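# Snap front cover onto base and butt it to finished unit

## Task

Press the front cover onto the base until it latches. The closed assembly must end up upright on the conveyor belt, with its end in contact with the closer end of the already-finished unit and lined up with that unit or with the belt. The finished unit must stay roughly where it started. No tongue or end guide on the cover may be bent or broken.

## Robot and tools

Robot: two arms, left_arm and right_arm, each carrying a five-finger hand. left_arm holds a left hand, a mirror image of the right hand on right_arm. Base positions in the scene frame: left_arm (-0.022, +0.348, +0.002) m, right_arm (+0.001, -0.337, -0.001) m, both turned by well under a degree about z. A post stands on the floor behind the arms.

Frames: the scene frame has its origin at table-top height, halfway between the nominal bases, with +z up, +x out over the table and left_arm on the +y side. Each arm reports and is commanded in its own base frame. The hand point sits 0.05 m in front of the palm and 0.15 m along the fingers from the wrist face. Its +z runs along straight fingers, +y out of the palm, +x across the palm away from the thumb on the right hand, toward the thumb on the left. Straight fingertips reach 0.06-0.07 m past the point; finger centre lines lie 0.06 m behind it along -y. A wrist bracket on the little-finger side can strike things.

Row layout (used by execute_actions and move): 28 numbers, each in [-1, 1], always for both arms. Order: left dx, dy, dz, rx, ry, rz; left thumb_turn, thumb_bend, index, middle, ring, little; left force_limit, speed; then the same 14 for the right arm. The six pose numbers are an offset, not a pose: measured from that arm's Hand target, along its own base axes, with 1.0 = 0.6 m for dx/dy/dz and 180 degrees for the rotation vector rx/ry/rz (turning about the Hand target position). Zeros in all six mean no new pose request. Hand motor numbers are absolute targets: -1 open/straight, +1 closed/curled; thumb_turn +1 puts the thumb opposite the fingers. force_limit maps -1..+1 to about 0..10 N at the fingertip (0..15 N for the two thumb motors). speed rises from nearly 0 at -1 to full at +0.48 and stays full above. There is no 'leave unchanged' value: to keep a hand as is, resend the eight hand numbers of its last executed row (if none yet, its hand_measured plus hand_force_limit and hand_speed).

execute_actions(actions, cameras): actions is a list of actions; each action is up to 15 rows, one per 1/30 s step, the last row held if fewer. Every row in an action is an offset from the Hand target at that action's start, so repeating an offset moves further. cameras: names, ["all"], or []; default shows all only for an empty actions list. An empty list just reports state and images.

move(target, speed, blend, blocking, cameras): target is one 28-number row or a list of up to 15 rows; all offsets count from the Hand targets at the move's start, not from the previous row. speed is path top speed in m/s, 0.002 to 4.3 (default 0.25), turning up to twice that in rad/s; one value or one per target. blend in metres rounds corners (0 = stop at each). blocking=false returns after about 0.5 s while motion continues. Whole move is capped at 10 s. Paths do not avoid obstacles or the other arm; faster moves overshoot and hit harder.

wait(seconds 0-3600), stop() to brake a running move, zoom_image(camera, region [x0,y0,x1,y1], at most 504x504 pixels) on the latest image, show_instructions() for the reference pages, finished_scene(scene=1) to end irreversibly. Cameras: cam_head_left, cam_head_right, cam_high, cam_low, cam_left_wrist, cam_right_wrist, each 896x504.

Results: end_effector_position (m) and end_effector_quat_wxyz in each arm's base frame, possibly off by a few cm; Hand target is the last commanded pose after clipping and the base for the next offsets; joint positions, velocities (may be omitted when only noise), torques. hand_measured, hand_stopped_by (moving, target, force, stalled, fault) and hand_load_n (positive when the finger is pushed open) list the six motors in row order. A move adds a 'move:' line such as done, off_target, moving, held or fault, plus limits like paced or held. MOTOR HOT and FAULT lines warn of overheating or stops.

Behaviour: orientation is clipped to within 40 degrees of the measured one each step. Hands often rest 1-3 cm (up to 5) short, usually low, and may sag under load; a new execute_actions call re-requests the target, otherwise send the gap as an offset. An arm blocked by contact keeps pressing until you command it back past the hand point. A thumb-in-front grip spans about 0.035-0.065 m; thumb tip to index pad can pinch light items up to 0.08 m. For gentle closing use finger speed -0.94 or lower. To squeeze harder raise force_limit and send a more-closed target; to loosen send a more-open one.

Avoid: dropping parts even a few millimetres, releasing moving parts, fast impacts, hard shoves, knocking anything off the work area, hands or arms touching each other, grabbing the other hand's fingers, excess finger load, long stretched holds that overheat motors (at 100 °C the arm collapses for 30-60 s). Loose objects may be nudged by outside pushes now and then.

Each tool is called after "Emit:" as a command line: name --argument value for each argument, lists and objects as JSON in quotes; but a table of rows of numbers goes row by row, as --pt "numbers of a row", without its own name.

Reference images:

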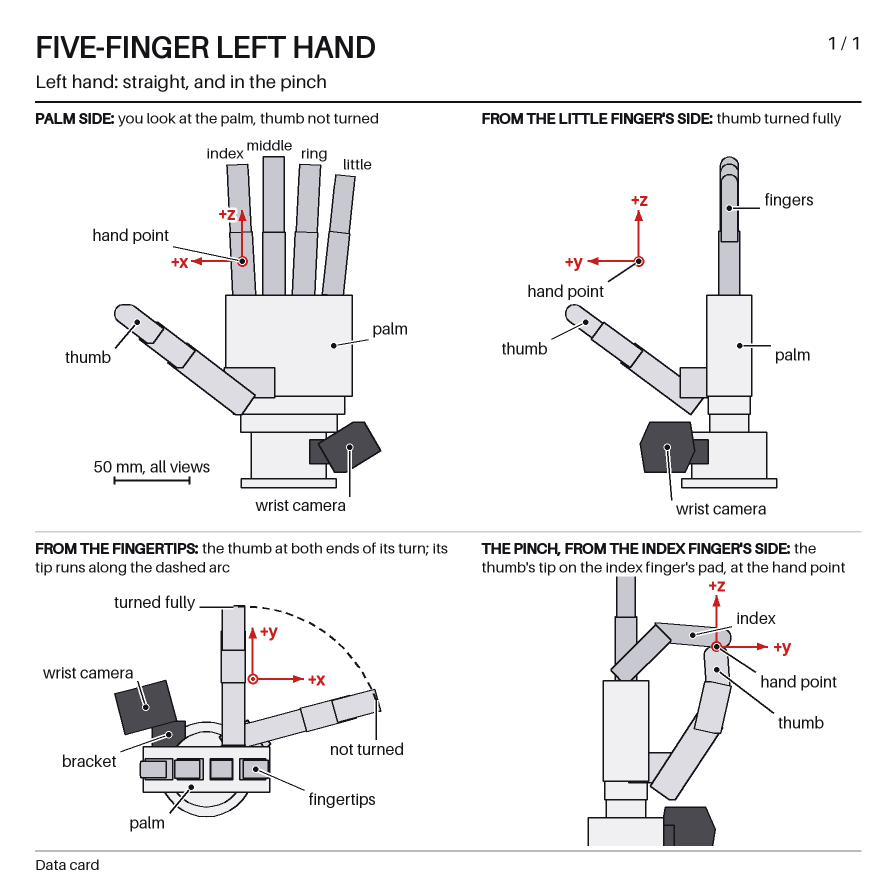

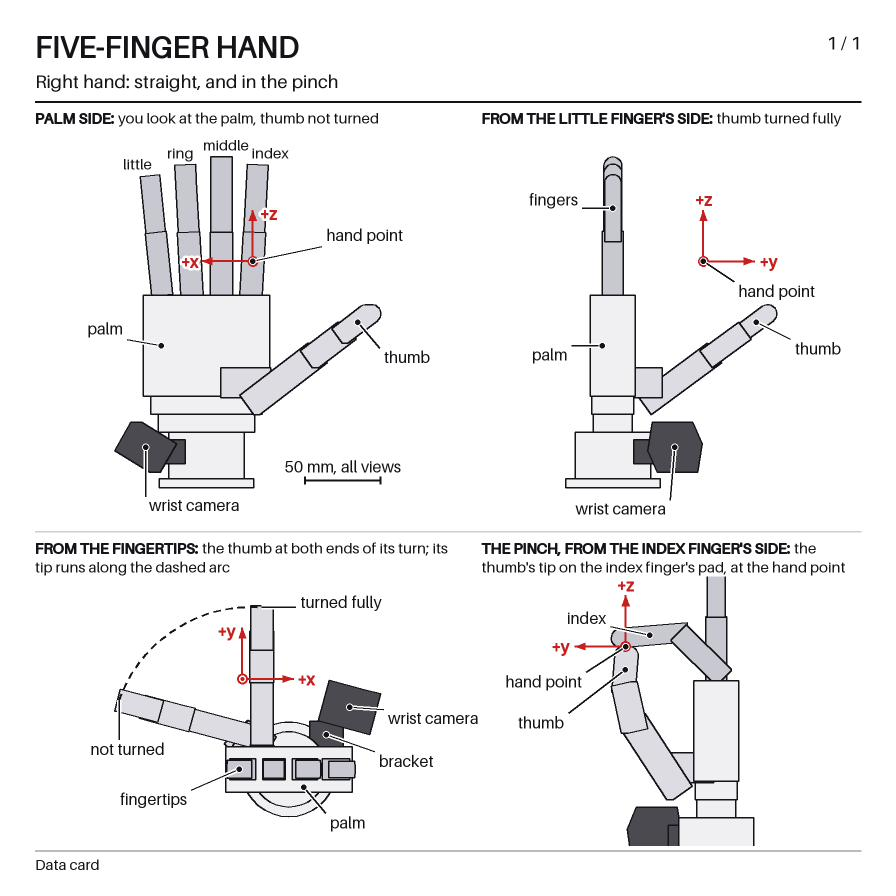

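## Session

Emit:
execute_actions --actions '[]'

Scene clock: 0.00 s.
left_arm: end_effector_position=(+0.7187, -0.0611, +0.3163) hand_measured=(-1.000, -1.000, -1.000, -1.000, -1.000, -1.000) hand_load_n=(+0.0, +0.0, +0.0, +0.0, +0.0, +0.0) hand_stopped_by=(target, target, target, target, target, target) hand_force_limit=0.00 hand_speed=-0.80 end_effector_quat_wxyz=(-0.613, +0.669, -0.344, +0.241) | right_arm: end_effector_position=(+0.1500, +0.1849, +0.1659) hand_measured=(-1.000, -1.000, -1.000, -1.000, -1.000, -1.000) hand_load_n=(+0.0, +0.0, +0.0, +0.0, +0.0, +0.5) hand_stopped_by=(target, target, target, target, target, target) hand_force_limit=0.00 hand_speed=-0.80 end_effector_quat_wxyz=(-0.057, +0.885, -0.242, -0.394)
Joint positions: left_arm=[-0.283 1.708 1.513 -0.048 -0.99 -0.103] | right_arm=[0.48 1.523 1.033 -1.672 -0.604 -0.747]
Joint velocities: within noise
Joint torques (N m): no reading
Heat: left arm: hottest waist 32 °C; right arm: hottest waist 34 °C.
Hand target: left_arm +0.7227, -0.0622, +0.3338; -0.616, +0.668, -0.333, +0.253 | right_arm +0.1538, +0.1868, +0.1674; -0.060, +0.886, -0.241, -0.391

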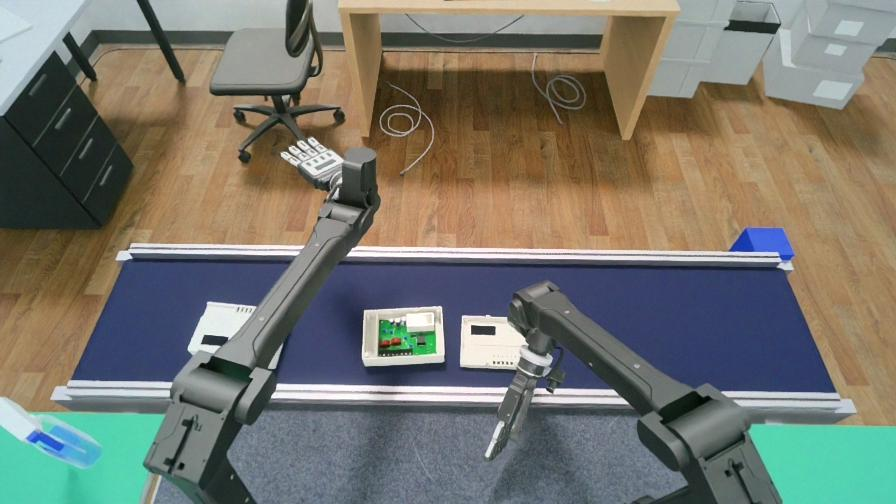

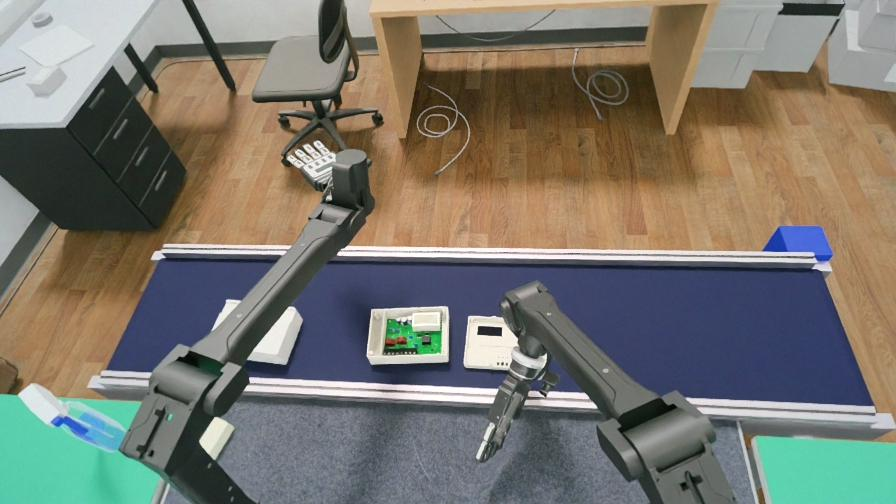

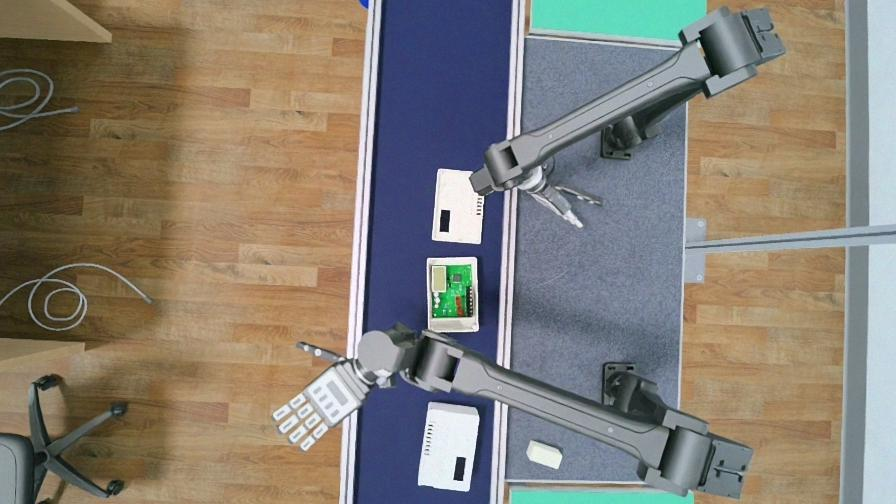

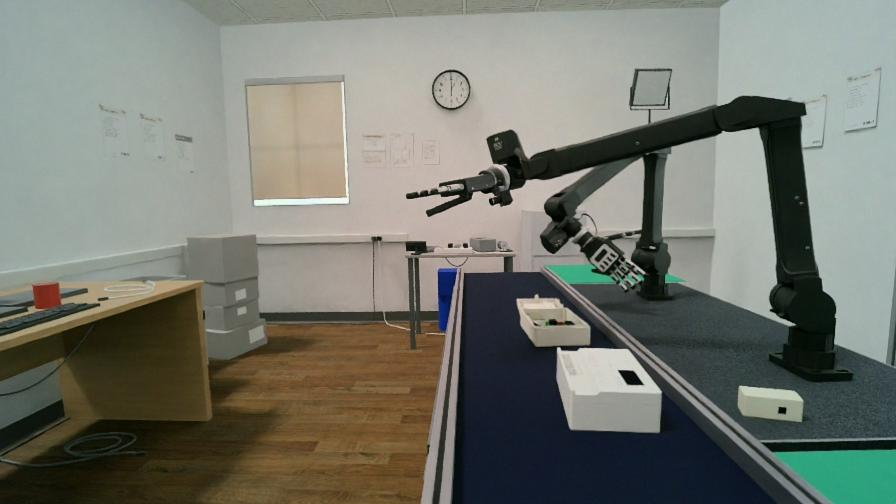

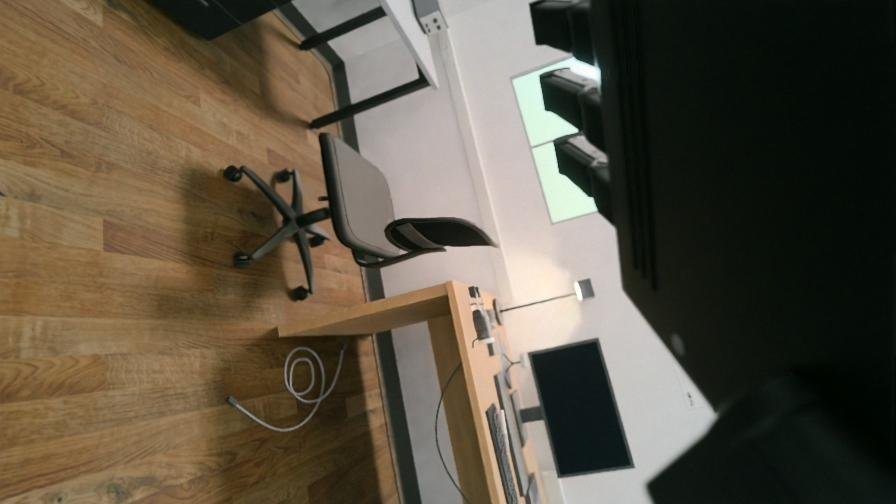

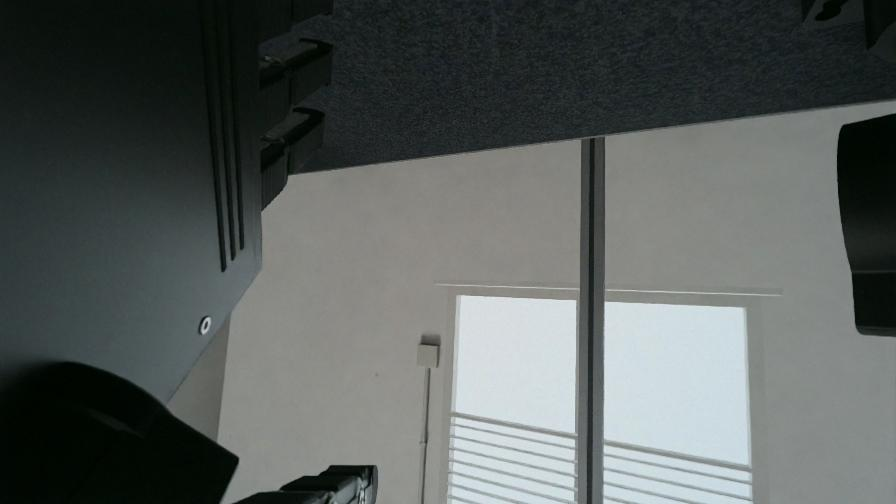

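Emit:
zoom_image --camera "cam_high" --region '[340, 140, 560, 340]'

Emit:
zoom_image --camera "cam_high" --region '[340, 304, 560, 504]'

Emit:
zoom_image --camera "cam_low" --region '[440, 250, 720, 450]'

Emit:
zoom_image --camera "cam_head_right" --region '[330, 280, 580, 400]'

Scaled by 2.291 from the camera's image (finer frame: 1280x720).

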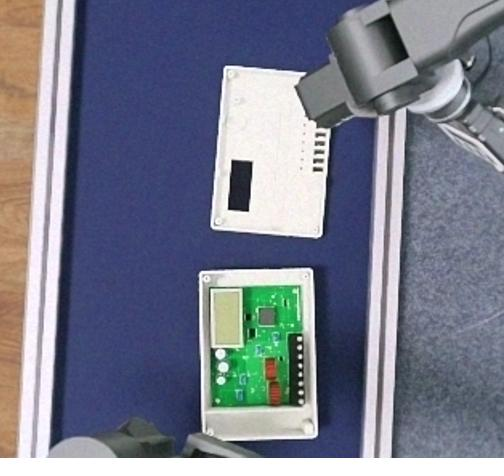

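Scaled by 2.291 from the camera's image (finer frame: 1280x720).

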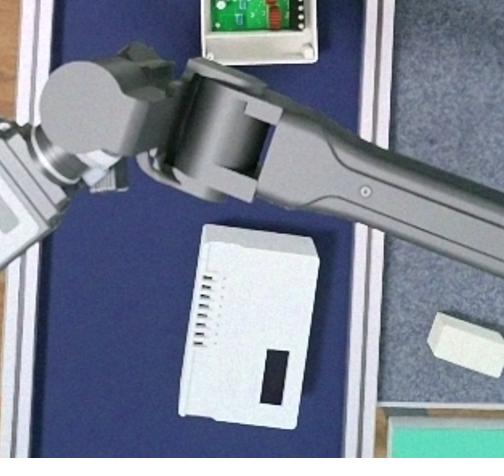

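Scaled by 1.800 from the camera's image (finer frame: 1280x720).

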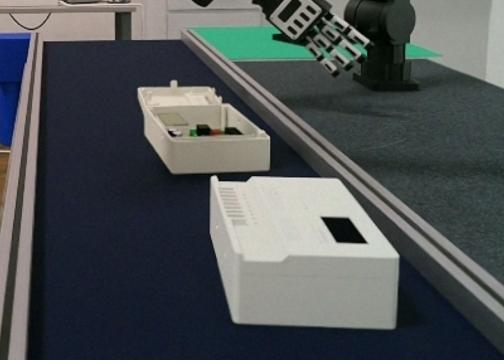

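Scaled by 2.016 from the camera's image (finer frame: 1280x720).

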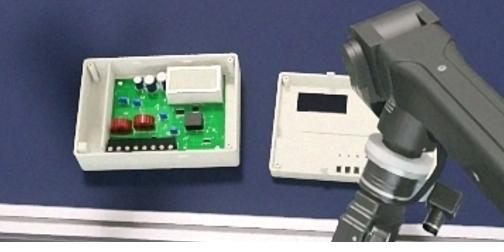

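Emit:
move --target '[-0.15, 0.69, 0.083, 0, 0, 0.191, -1,-1,-1,-1,-1,-1,0,-0.8, 0.138,-0.353,0.167,0,0,-0.318,-1,-1,-1,-1,-1,-1,0,-0.8]' --cameras '["all"]'

Scene clock: 25.83 s.
left_arm: end_effector_position=(+0.6217, +0.3537, +0.3609) hand_measured=(-1.000, -1.000, -1.000, -1.000, -1.000, -1.000) hand_load_n=(-0.5, +0.0, +0.0, -0.5, +0.0, +0.0) hand_stopped_by=(target, target, target, target, target, target) hand_force_limit=0.00 hand_speed=-0.80 end_effector_quat_wxyz=(-0.658, +0.741, -0.128, +0.045) | right_arm: end_effector_position=(+0.2311, -0.0197, +0.2528) hand_measured=(-1.000, -1.000, -1.000, -1.000, -1.000, -1.000) hand_load_n=(+0.0, +0.0, +0.0, +0.0, +0.0, +0.0) hand_stopped_by=(target, target, target, target, target, target) hand_force_limit=0.00 hand_speed=-0.80 end_effector_quat_wxyz=(-0.259, +0.658, -0.689, -0.159)
Joint positions: left_arm=[0.316 1.679 1.592 -0.157 -1.002 -0.103] | right_arm=[-0.544 1.18 1.093 -1.682 -0.589 -0.558]
Joint torques (N m): left_arm=[-0.85 -14.56 12.05 1.55 -0.1 -0.03] | right_arm=[-0.56 -5.95 9.66 -1.17 -0.67 0.2]
Heat: left arm: hottest shoulder 33 °C; right arm: hottest waist 33 °C.
Hand target: left_arm +0.6326, +0.3519, +0.3838; -0.663, +0.736, -0.121, +0.060 | right_arm +0.2366, -0.0249, +0.2677; -0.240, +0.662, -0.636, -0.315
Off the commanded pose: left_arm 0.025 m, 2 deg | right_arm 0.017 m, 19 deg.
joint sent to its limit (right arm) — joint 4 (wrist pitch), lower limit. The joint targets are off in orientation, not in position.
move: off_target (left_arm, right_arm)

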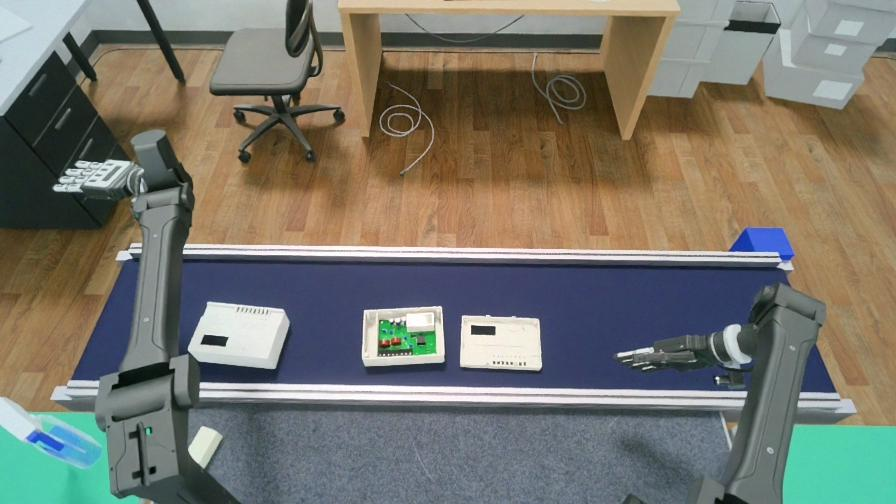

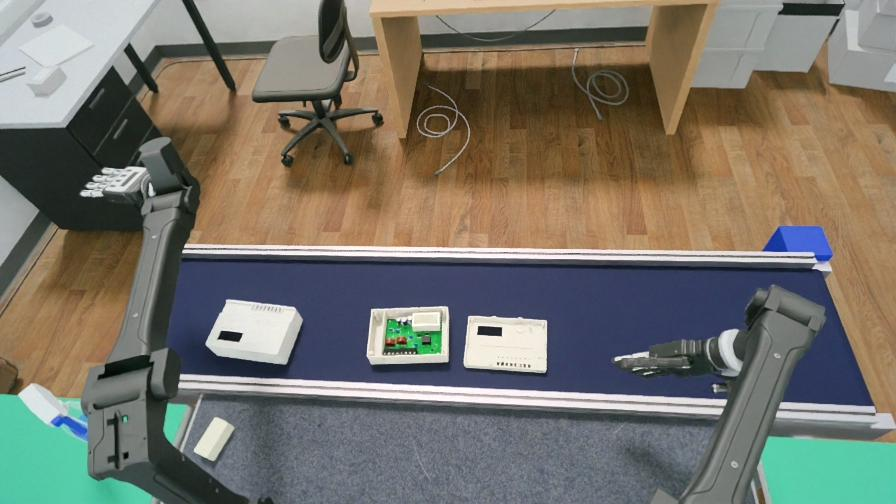

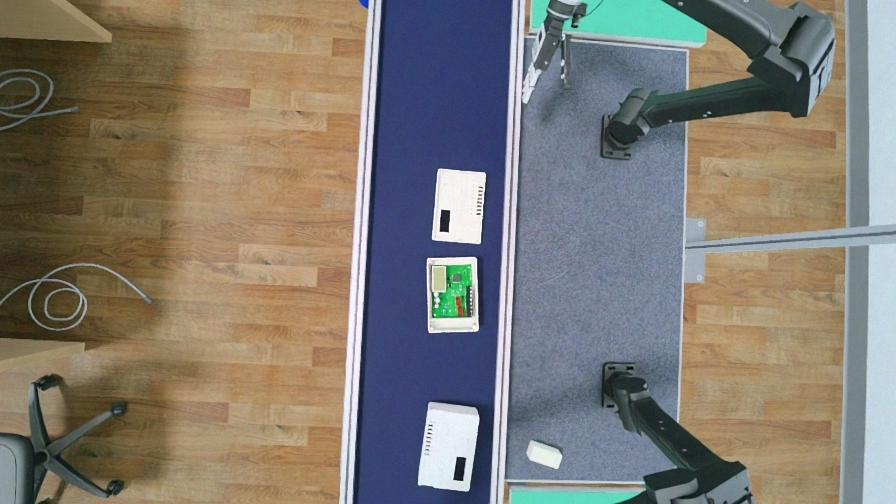

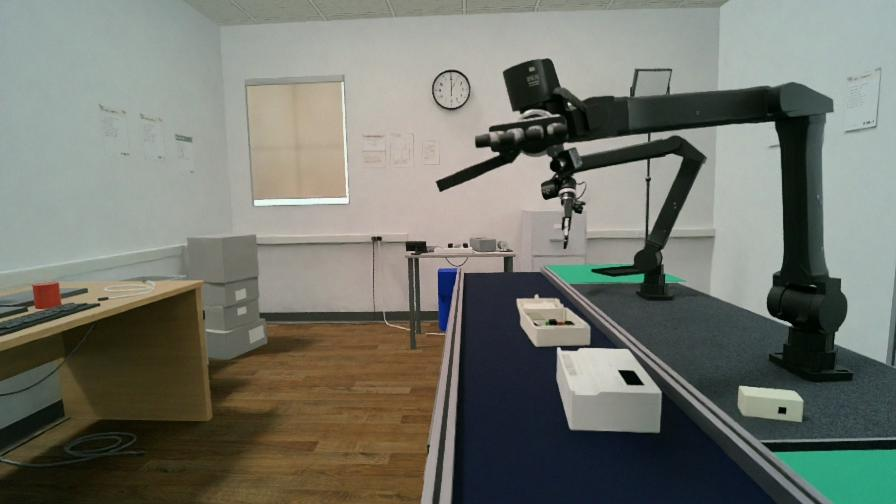

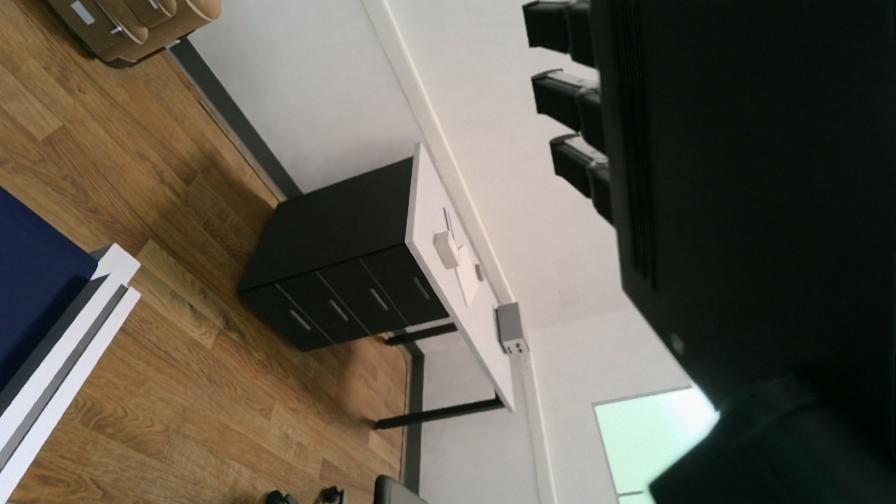

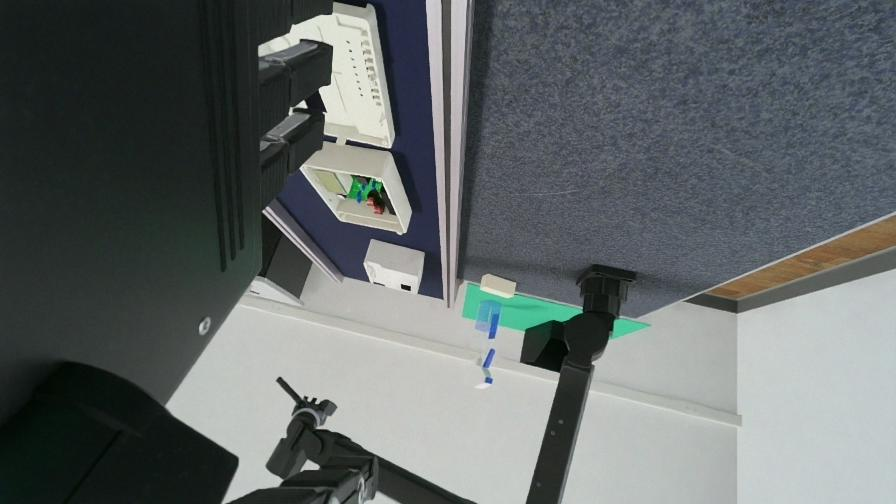

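Emit:
zoom_image --camera "cam_high" --region '[400, 150, 510, 260]'

Emit:
zoom_image --camera "cam_head_right" --region '[350, 290, 570, 390]'

Emit:
zoom_image --camera "cam_right_wrist" --region '[250, 0, 450, 300]'

Emit:
zoom_image --camera "cam_low" --region '[500, 280, 680, 440]'

Emit:
zoom_image --camera "cam_head_left" --region '[170, 280, 570, 400]'

Emit:
zoom_image --camera "cam_high" --region '[390, 240, 510, 350]'

Emit:
zoom_image --camera "cam_high" --region '[390, 390, 510, 500]'

Scaled by 4.582 from the camera's image (finer frame: 1280x720).

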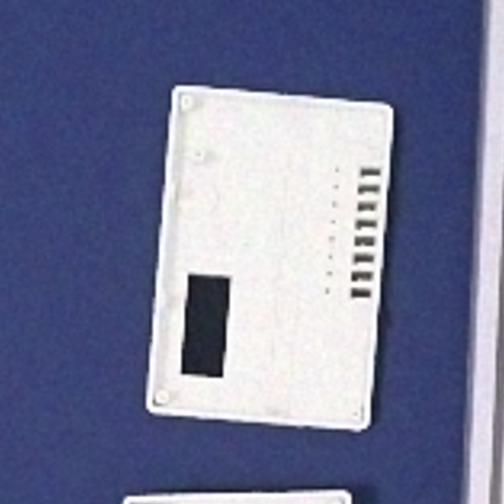

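Scaled by 2.291 from the camera's image (finer frame: 1280x720).

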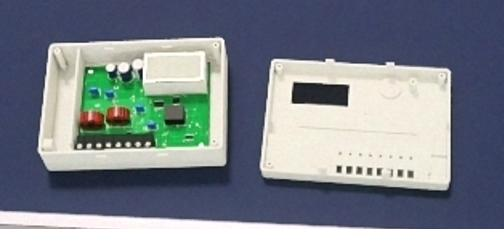

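Scaled by 1.680 from the camera's image (finer frame: 1280x720).

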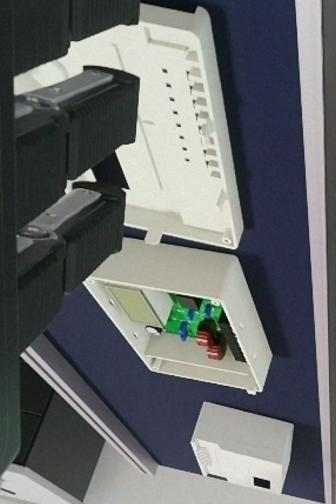

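Scaled by 2.800 from the camera's image (finer frame: 1280x720).

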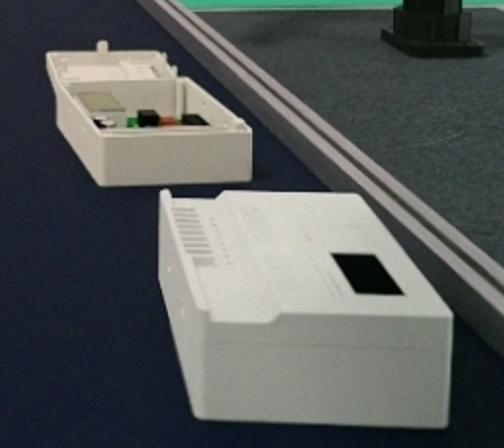

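Scaled by 1.260 from the camera's image (finer frame: 1280x720).

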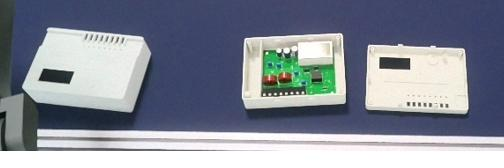

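Scaled by 4.200 from the camera's image (finer frame: 1280x720).

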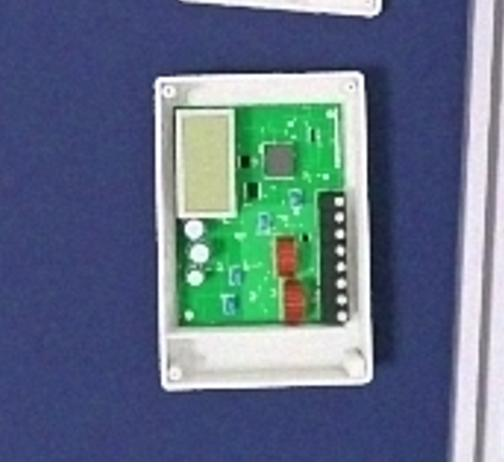

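Scaled by 4.200 from the camera's image (finer frame: 1280x720).

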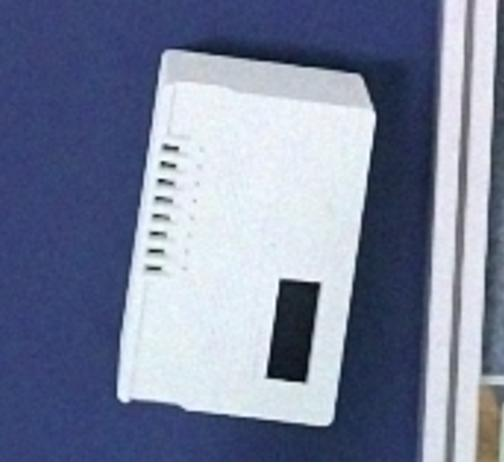

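Emit:
move --target '[0,0,0,0,0,0, -1,-1,-1,-1,-1,-1,0,-0.8, 0.237,0.27,0,-0.229,0.174,-0.481,-1,-1,-1,-1,-1,-1,0,-0.8]' --cameras '["cam_high","cam_low","cam_right_wrist"]'

Scene clock: 59.47 s.
left_arm: end_effector_position=(+0.6217, +0.3537, +0.3609) hand_measured=(-1.000, -1.000, -1.000, -1.000, -1.000, -1.000) hand_load_n=(+0.0, +0.0, +0.0, +0.0, +0.0, -0.5) hand_stopped_by=(target, target, target, target, target, target) hand_force_limit=0.00 hand_speed=-0.80 end_effector_quat_wxyz=(-0.658, +0.741, -0.128, +0.045) | right_arm: end_effector_position=(+0.3697, +0.1322, +0.2539) hand_measured=(-1.000, -1.000, -1.000, -1.000, -1.000, -1.000) hand_load_n=(+0.0, +0.0, +0.0, +0.0, +0.0, +0.0) hand_stopped_by=(target, target, target, target, target, target) hand_force_limit=0.00 hand_speed=-0.80 end_effector_quat_wxyz=(-0.009, -0.003, +1.000, +0.000)
Joint positions: left_arm=[0.316 1.679 1.592 -0.157 -1.002 -0.103] | right_arm=[0.208 1.258 1.287 -1.618 -0.003 1.773]
Joint torques (N m): left_arm=[-0.73 -14.56 11.96 1.48 -0.11 -0.04] | right_arm=[1.2 -6.48 10.37 -0.76 0.03 0.16]
Heat: left arm: hottest elbow 38 °C; right arm: hottest elbow 36 °C.
Hand target: left_arm +0.6326, +0.3519, +0.3838; -0.663, +0.736, -0.121, +0.060 | right_arm +0.3787, +0.1371, +0.2676; +0.000, -0.001, +1.000, +0.000
Off the commanded pose: left_arm 0.025 m, 2 deg | right_arm 0.017 m, 1 deg.
move: off_target (right_arm)

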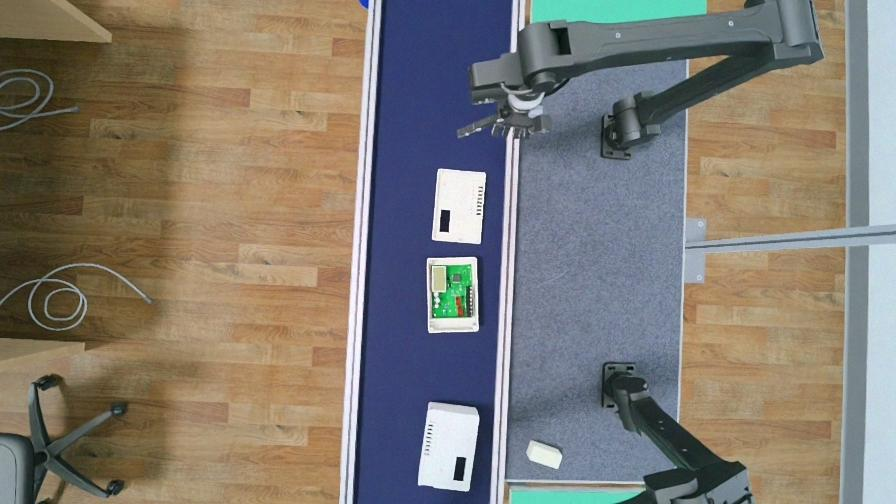

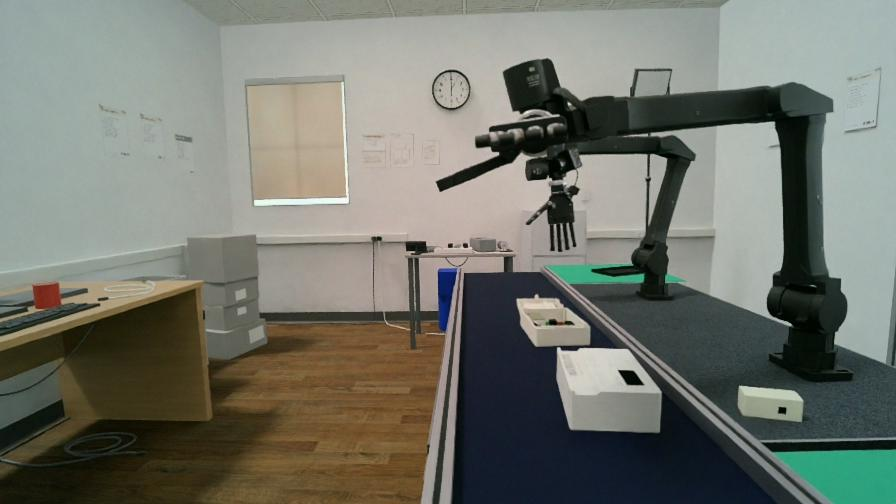

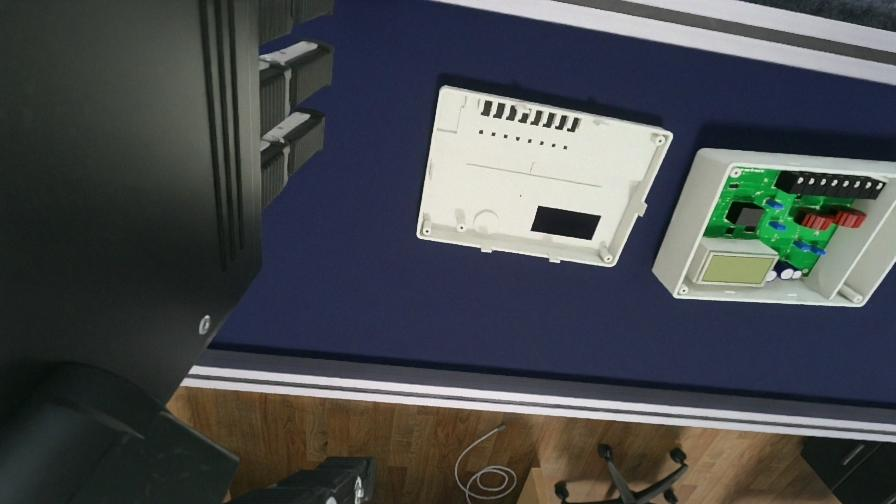

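Emit:
zoom_image --camera "cam_right_wrist" --region '[400, 60, 700, 280]'

Emit:
zoom_image --camera "cam_right_wrist" --region '[640, 120, 896, 320]'

Scaled by 1.680 from the camera's image (finer frame: 1280x720).

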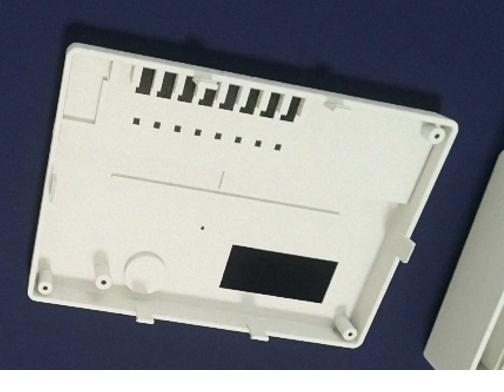

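Scaled by 1.969 from the camera's image (finer frame: 1280x720).

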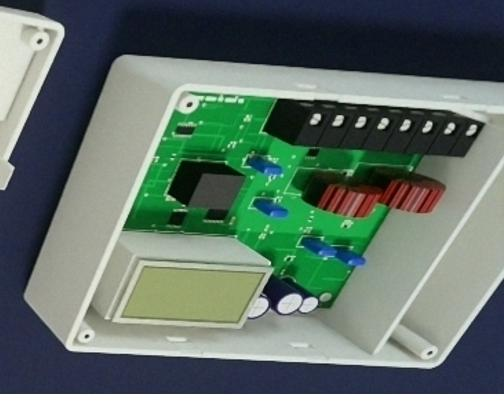

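Emit:
move --target '[-0.15,-0.15,0,0,0,0, -1,-1,-1,-1,-1,-1,0,-0.8, -0.03,0,-0.2,0,0,0,-1,-1,-1,-1,-1,-1,0,-0.8]' --cameras '["cam_right_wrist"]'

Emit:
zoom_image --camera "cam_right_wrist" --region '[330, 0, 834, 320]'

Scene clock: 179.60 s.
left_arm: end_effector_position=(+0.5420, +0.2613, +0.3886) hand_measured=(-1.000, -1.000, -1.000, -1.000, -1.000, -1.000) hand_load_n=(+0.0, +0.0, +0.0, +0.0, +0.0, +0.0) hand_stopped_by=(target, target, target, target, target, target) hand_force_limit=0.00 hand_speed=-0.80 end_effector_quat_wxyz=(-0.665, +0.734, -0.122, +0.062) | right_arm: end_effector_position=(+0.3595, +0.1330, +0.1507) hand_measured=(-1.000, -1.000, -1.000, -1.000, -1.000, -1.000) hand_load_n=(+0.0, +0.0, +0.0, +0.0, +0.0, +0.0) hand_stopped_by=(target, target, target, target, target, target) hand_force_limit=0.00 hand_speed=-0.80 end_effector_quat_wxyz=(-0.002, -0.002, +1.000, +0.001)
Joint positions: left_arm=[0.186 1.399 1.331 -0.177 -1.115 -0.148] | right_arm=[0.218 1.251 1.007 -1.33 -0.002 1.785]
Joint torques (N m): left_arm=[0.03 -10.11 8.32 1.42 -0.35 -0.14] | right_arm=[1.38 -6.53 6.53 0.29 0.01 0.15]
Heat: left arm: hottest elbow 45 °C; right arm: hottest elbow 37 °C.
Hand target: left_arm +0.5426, +0.2619, +0.3838; -0.663, +0.736, -0.121, +0.060 | right_arm +0.3608, +0.1370, +0.1476; +0.000, -0.001, +1.000, +0.000
Off the commanded pose: left_arm 0.005 m, 1 deg | right_arm 0.005 m, 0 deg.
move: done

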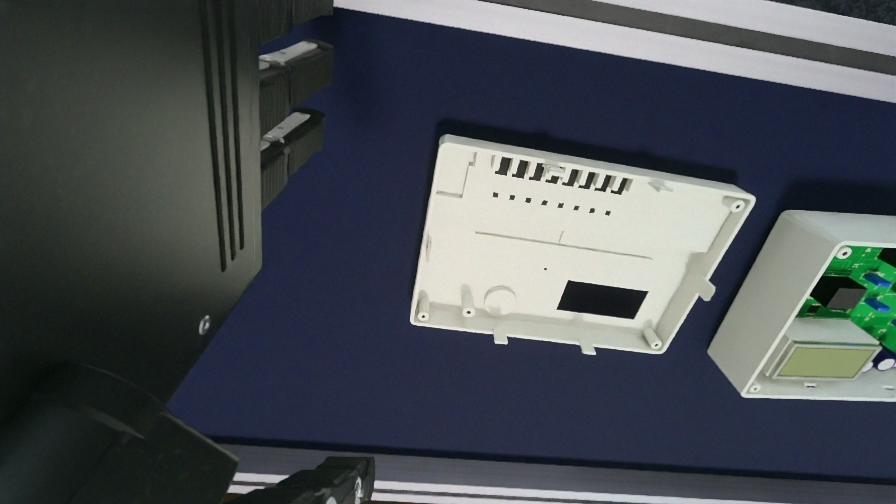

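Scaled by 1.000.

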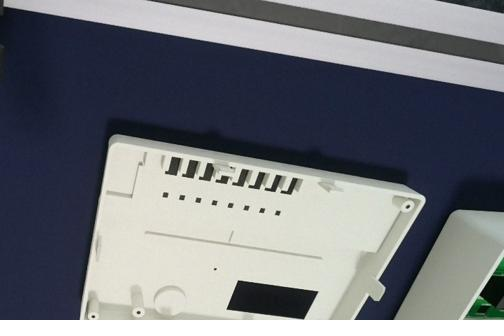

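Emit:
zoom_image --camera "cam_right_wrist" --region '[400, 120, 600, 240]'

Emit:
zoom_image --camera "cam_right_wrist" --region '[570, 160, 770, 280]'

Emit:
zoom_image --camera "cam_right_wrist" --region '[400, 240, 720, 380]'

Scaled by 2.520 from the camera's image (finer frame: 1280x720).

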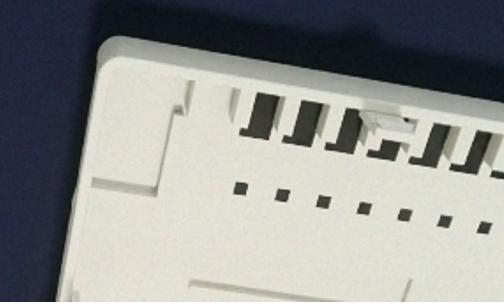

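Scaled by 2.520 from the camera's image (finer frame: 1280x720).

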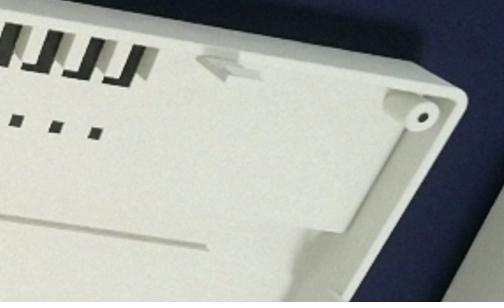

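Scaled by 1.575 from the camera's image (finer frame: 1280x720).

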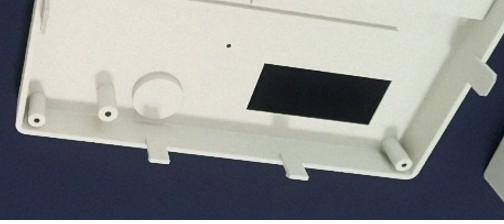

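Emit:
move --target '[0.166,-0.317,-0.273,-0.380,0.467,-0.2716, -1,-1,-1,-1,-1,-1,0,-0.8, 0,0,0.1,0,0,0,-1,-1,-1,-1,-1,-1,0,-0.8]' --cameras '["cam_left_wrist","cam_high"]'

Scene clock: 235.20 s.
left_arm: end_effector_position=(+0.6350, +0.0743, +0.2082) hand_measured=(-1.000, -1.000, -1.000, -1.000, -1.000, -1.000) hand_load_n=(+0.0, +0.0, +0.0, +0.0, +0.0, +0.0) hand_stopped_by=(target, target, target, target, target, target) hand_force_limit=0.00 hand_speed=-0.80 end_effector_quat_wxyz=(-0.053, +0.721, -0.690, +0.023) | right_arm: end_effector_position=(+0.3517, +0.1313, +0.1874) hand_measured=(-1.000, -1.000, -1.000, -1.000, -1.000, -1.000) hand_load_n=(+0.0, +0.0, +0.0, +0.0, +0.0, +0.0) hand_stopped_by=(target, target, target, target, target, target) hand_force_limit=0.00 hand_speed=-0.80 end_effector_quat_wxyz=(-0.018, -0.002, +1.000, -0.003)
Joint positions: left_arm=[0.147 2.2 2.426 -1.686 -0.028 0.105] | right_arm=[0.218 1.234 1.093 -1.468 -0.002 1.785]
Joint torques (N m): left_arm=[-0.32 -19.66 10.67 0.32 -0.01 0.15] | right_arm=[1.32 -7.3 10.13 -0.79 -0.01 0.16]
Heat: left arm: hottest elbow 37 °C; right arm: hottest elbow 36 °C.
Hand target: left_arm +0.6421, +0.0717, +0.2199; +0.123, +0.696, -0.696, -0.123 | right_arm +0.3608, +0.1370, +0.2078; +0.000, -0.001, +1.000, +0.000
Off the commanded pose: left_arm 0.014 m, 26 deg | right_arm 0.023 m, 2 deg.
joint sent to its limit (left arm) — joint 4 (wrist pitch), lower limit. The joint targets are off in orientation, not in position.
move: off_target (left_arm, right_arm)
Images, in order (width x height): cam_high 896x504, cam_left_wrist 896x504.

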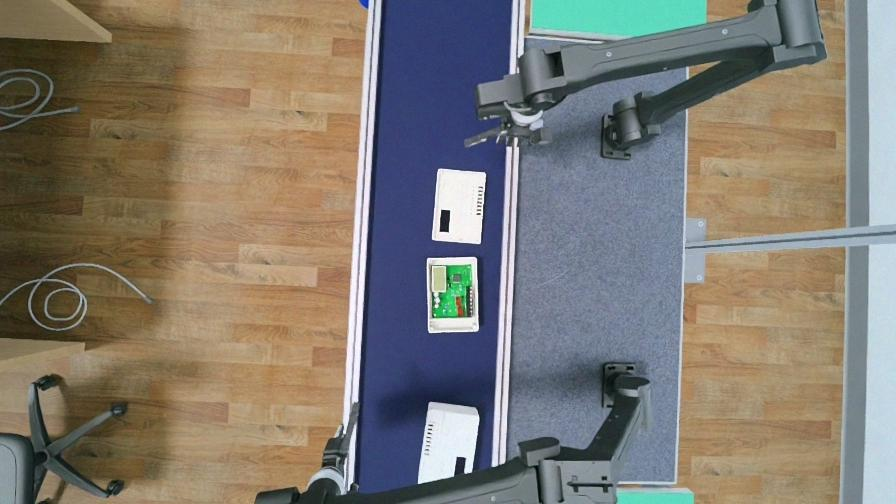

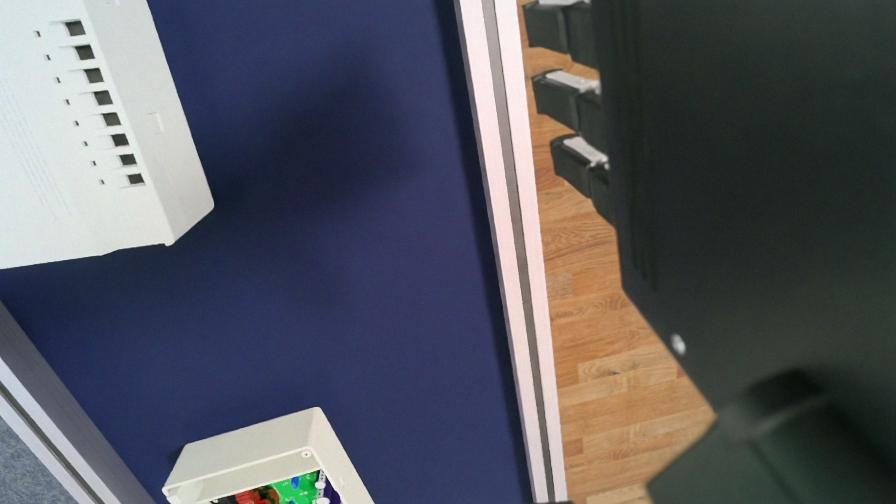

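Emit:
zoom_image --camera "cam_left_wrist" --region '[0, 0, 240, 290]'

Emit:
zoom_image --camera "cam_left_wrist" --region '[140, 390, 390, 504]'

Scaled by 1.738 from the camera's image (finer frame: 1280x720).

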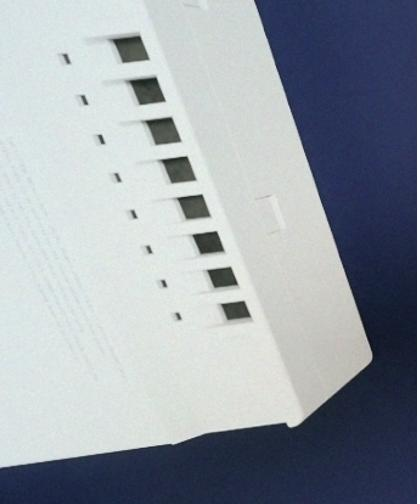

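Scaled by 2.016 from the camera's image (finer frame: 1280x720).

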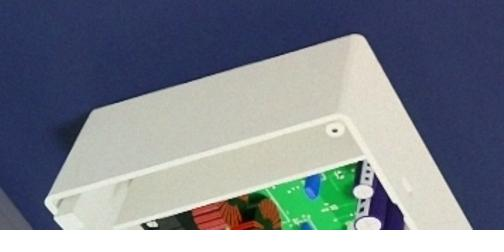

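Emit:
move --target '[-0.237,-0.533,0.133,-0.385,-0.385,-0.385, -1,-1,-1,-1,-1,-1,0,-0.8, -0.235,-0.217,0.155,0.110,-0.197,0.0356,-1,-1,-1,-1,-1,-1,0,-0.8]' --cameras '["cam_right_wrist","cam_high","cam_low"]'

Scene clock: 426.40 s.
left_arm: end_effector_position=(+0.5015, -0.2472, +0.2933) hand_measured=(-1.000, -1.000, -1.000, -1.000, -1.000, -1.000) hand_load_n=(-0.5, -0.5, +0.0, +0.0, +0.0, +0.0) hand_stopped_by=(target, target, target, target, target, target) hand_force_limit=0.00 hand_speed=-0.80 end_effector_quat_wxyz=(-0.003, -0.008, +0.820, -0.572) | right_arm: end_effector_position=(+0.2216, +0.0075, +0.3031) hand_measured=(-1.000, -1.000, -1.000, -1.000, -1.000, -1.000) hand_load_n=(+0.0, +0.0, +0.0, +0.0, +0.0, +0.0) hand_stopped_by=(target, target, target, target, target, target) hand_force_limit=0.00 hand_speed=-0.80 end_effector_quat_wxyz=(+0.308, -0.059, +0.936, +0.162)
Joint positions: left_arm=[-0.158 1.672 1.63 -1.113 1.184 1.111] | right_arm=[-0.847 0.67 0.855 -1.606 -0.697 0.652]
Joint torques (N m): left_arm=[-0.09 -15.03 8.44 0.72 0.78 0.14] | right_arm=[-0.85 0.32 6.94 -0.46 -0.8 -0.06]
Heat: left arm: hottest elbow 39 °C; right arm: hottest elbow 40 °C.
Hand target: left_arm +0.4998, -0.2482, +0.2997; +0.000, +0.000, +0.819, -0.573 | right_arm +0.2198, +0.0069, +0.3006; +0.303, -0.056, +0.936, +0.168
Off the commanded pose: left_arm 0.007 m, 1 deg | right_arm 0.003 m, 1 deg.
move: done
Images, in order (width x height): cam_high 896x504, cam_low 896x504, cam_right_wrist 896x504.

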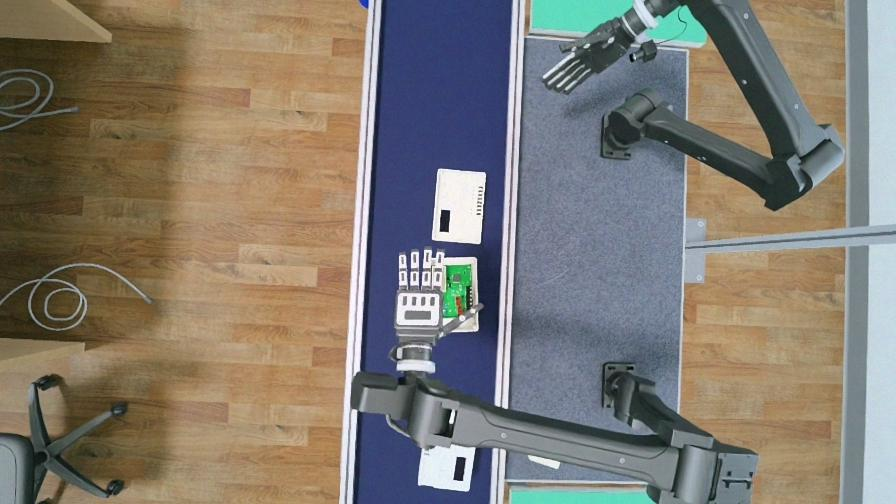

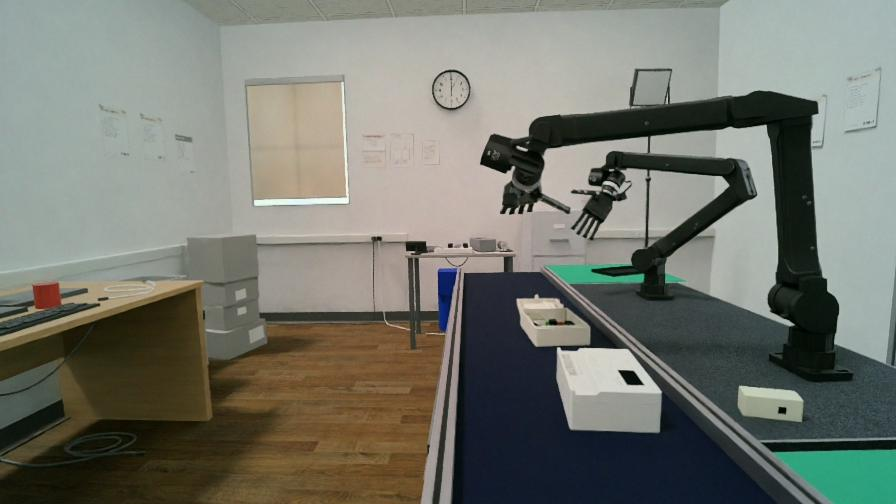

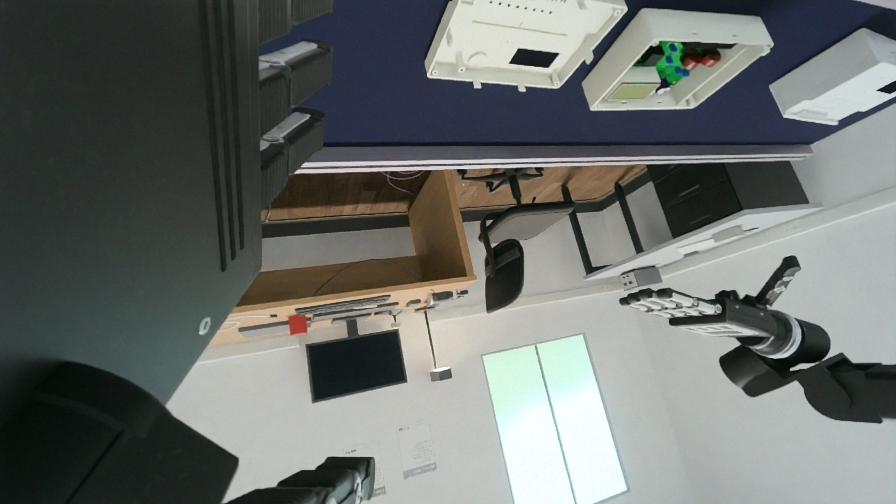

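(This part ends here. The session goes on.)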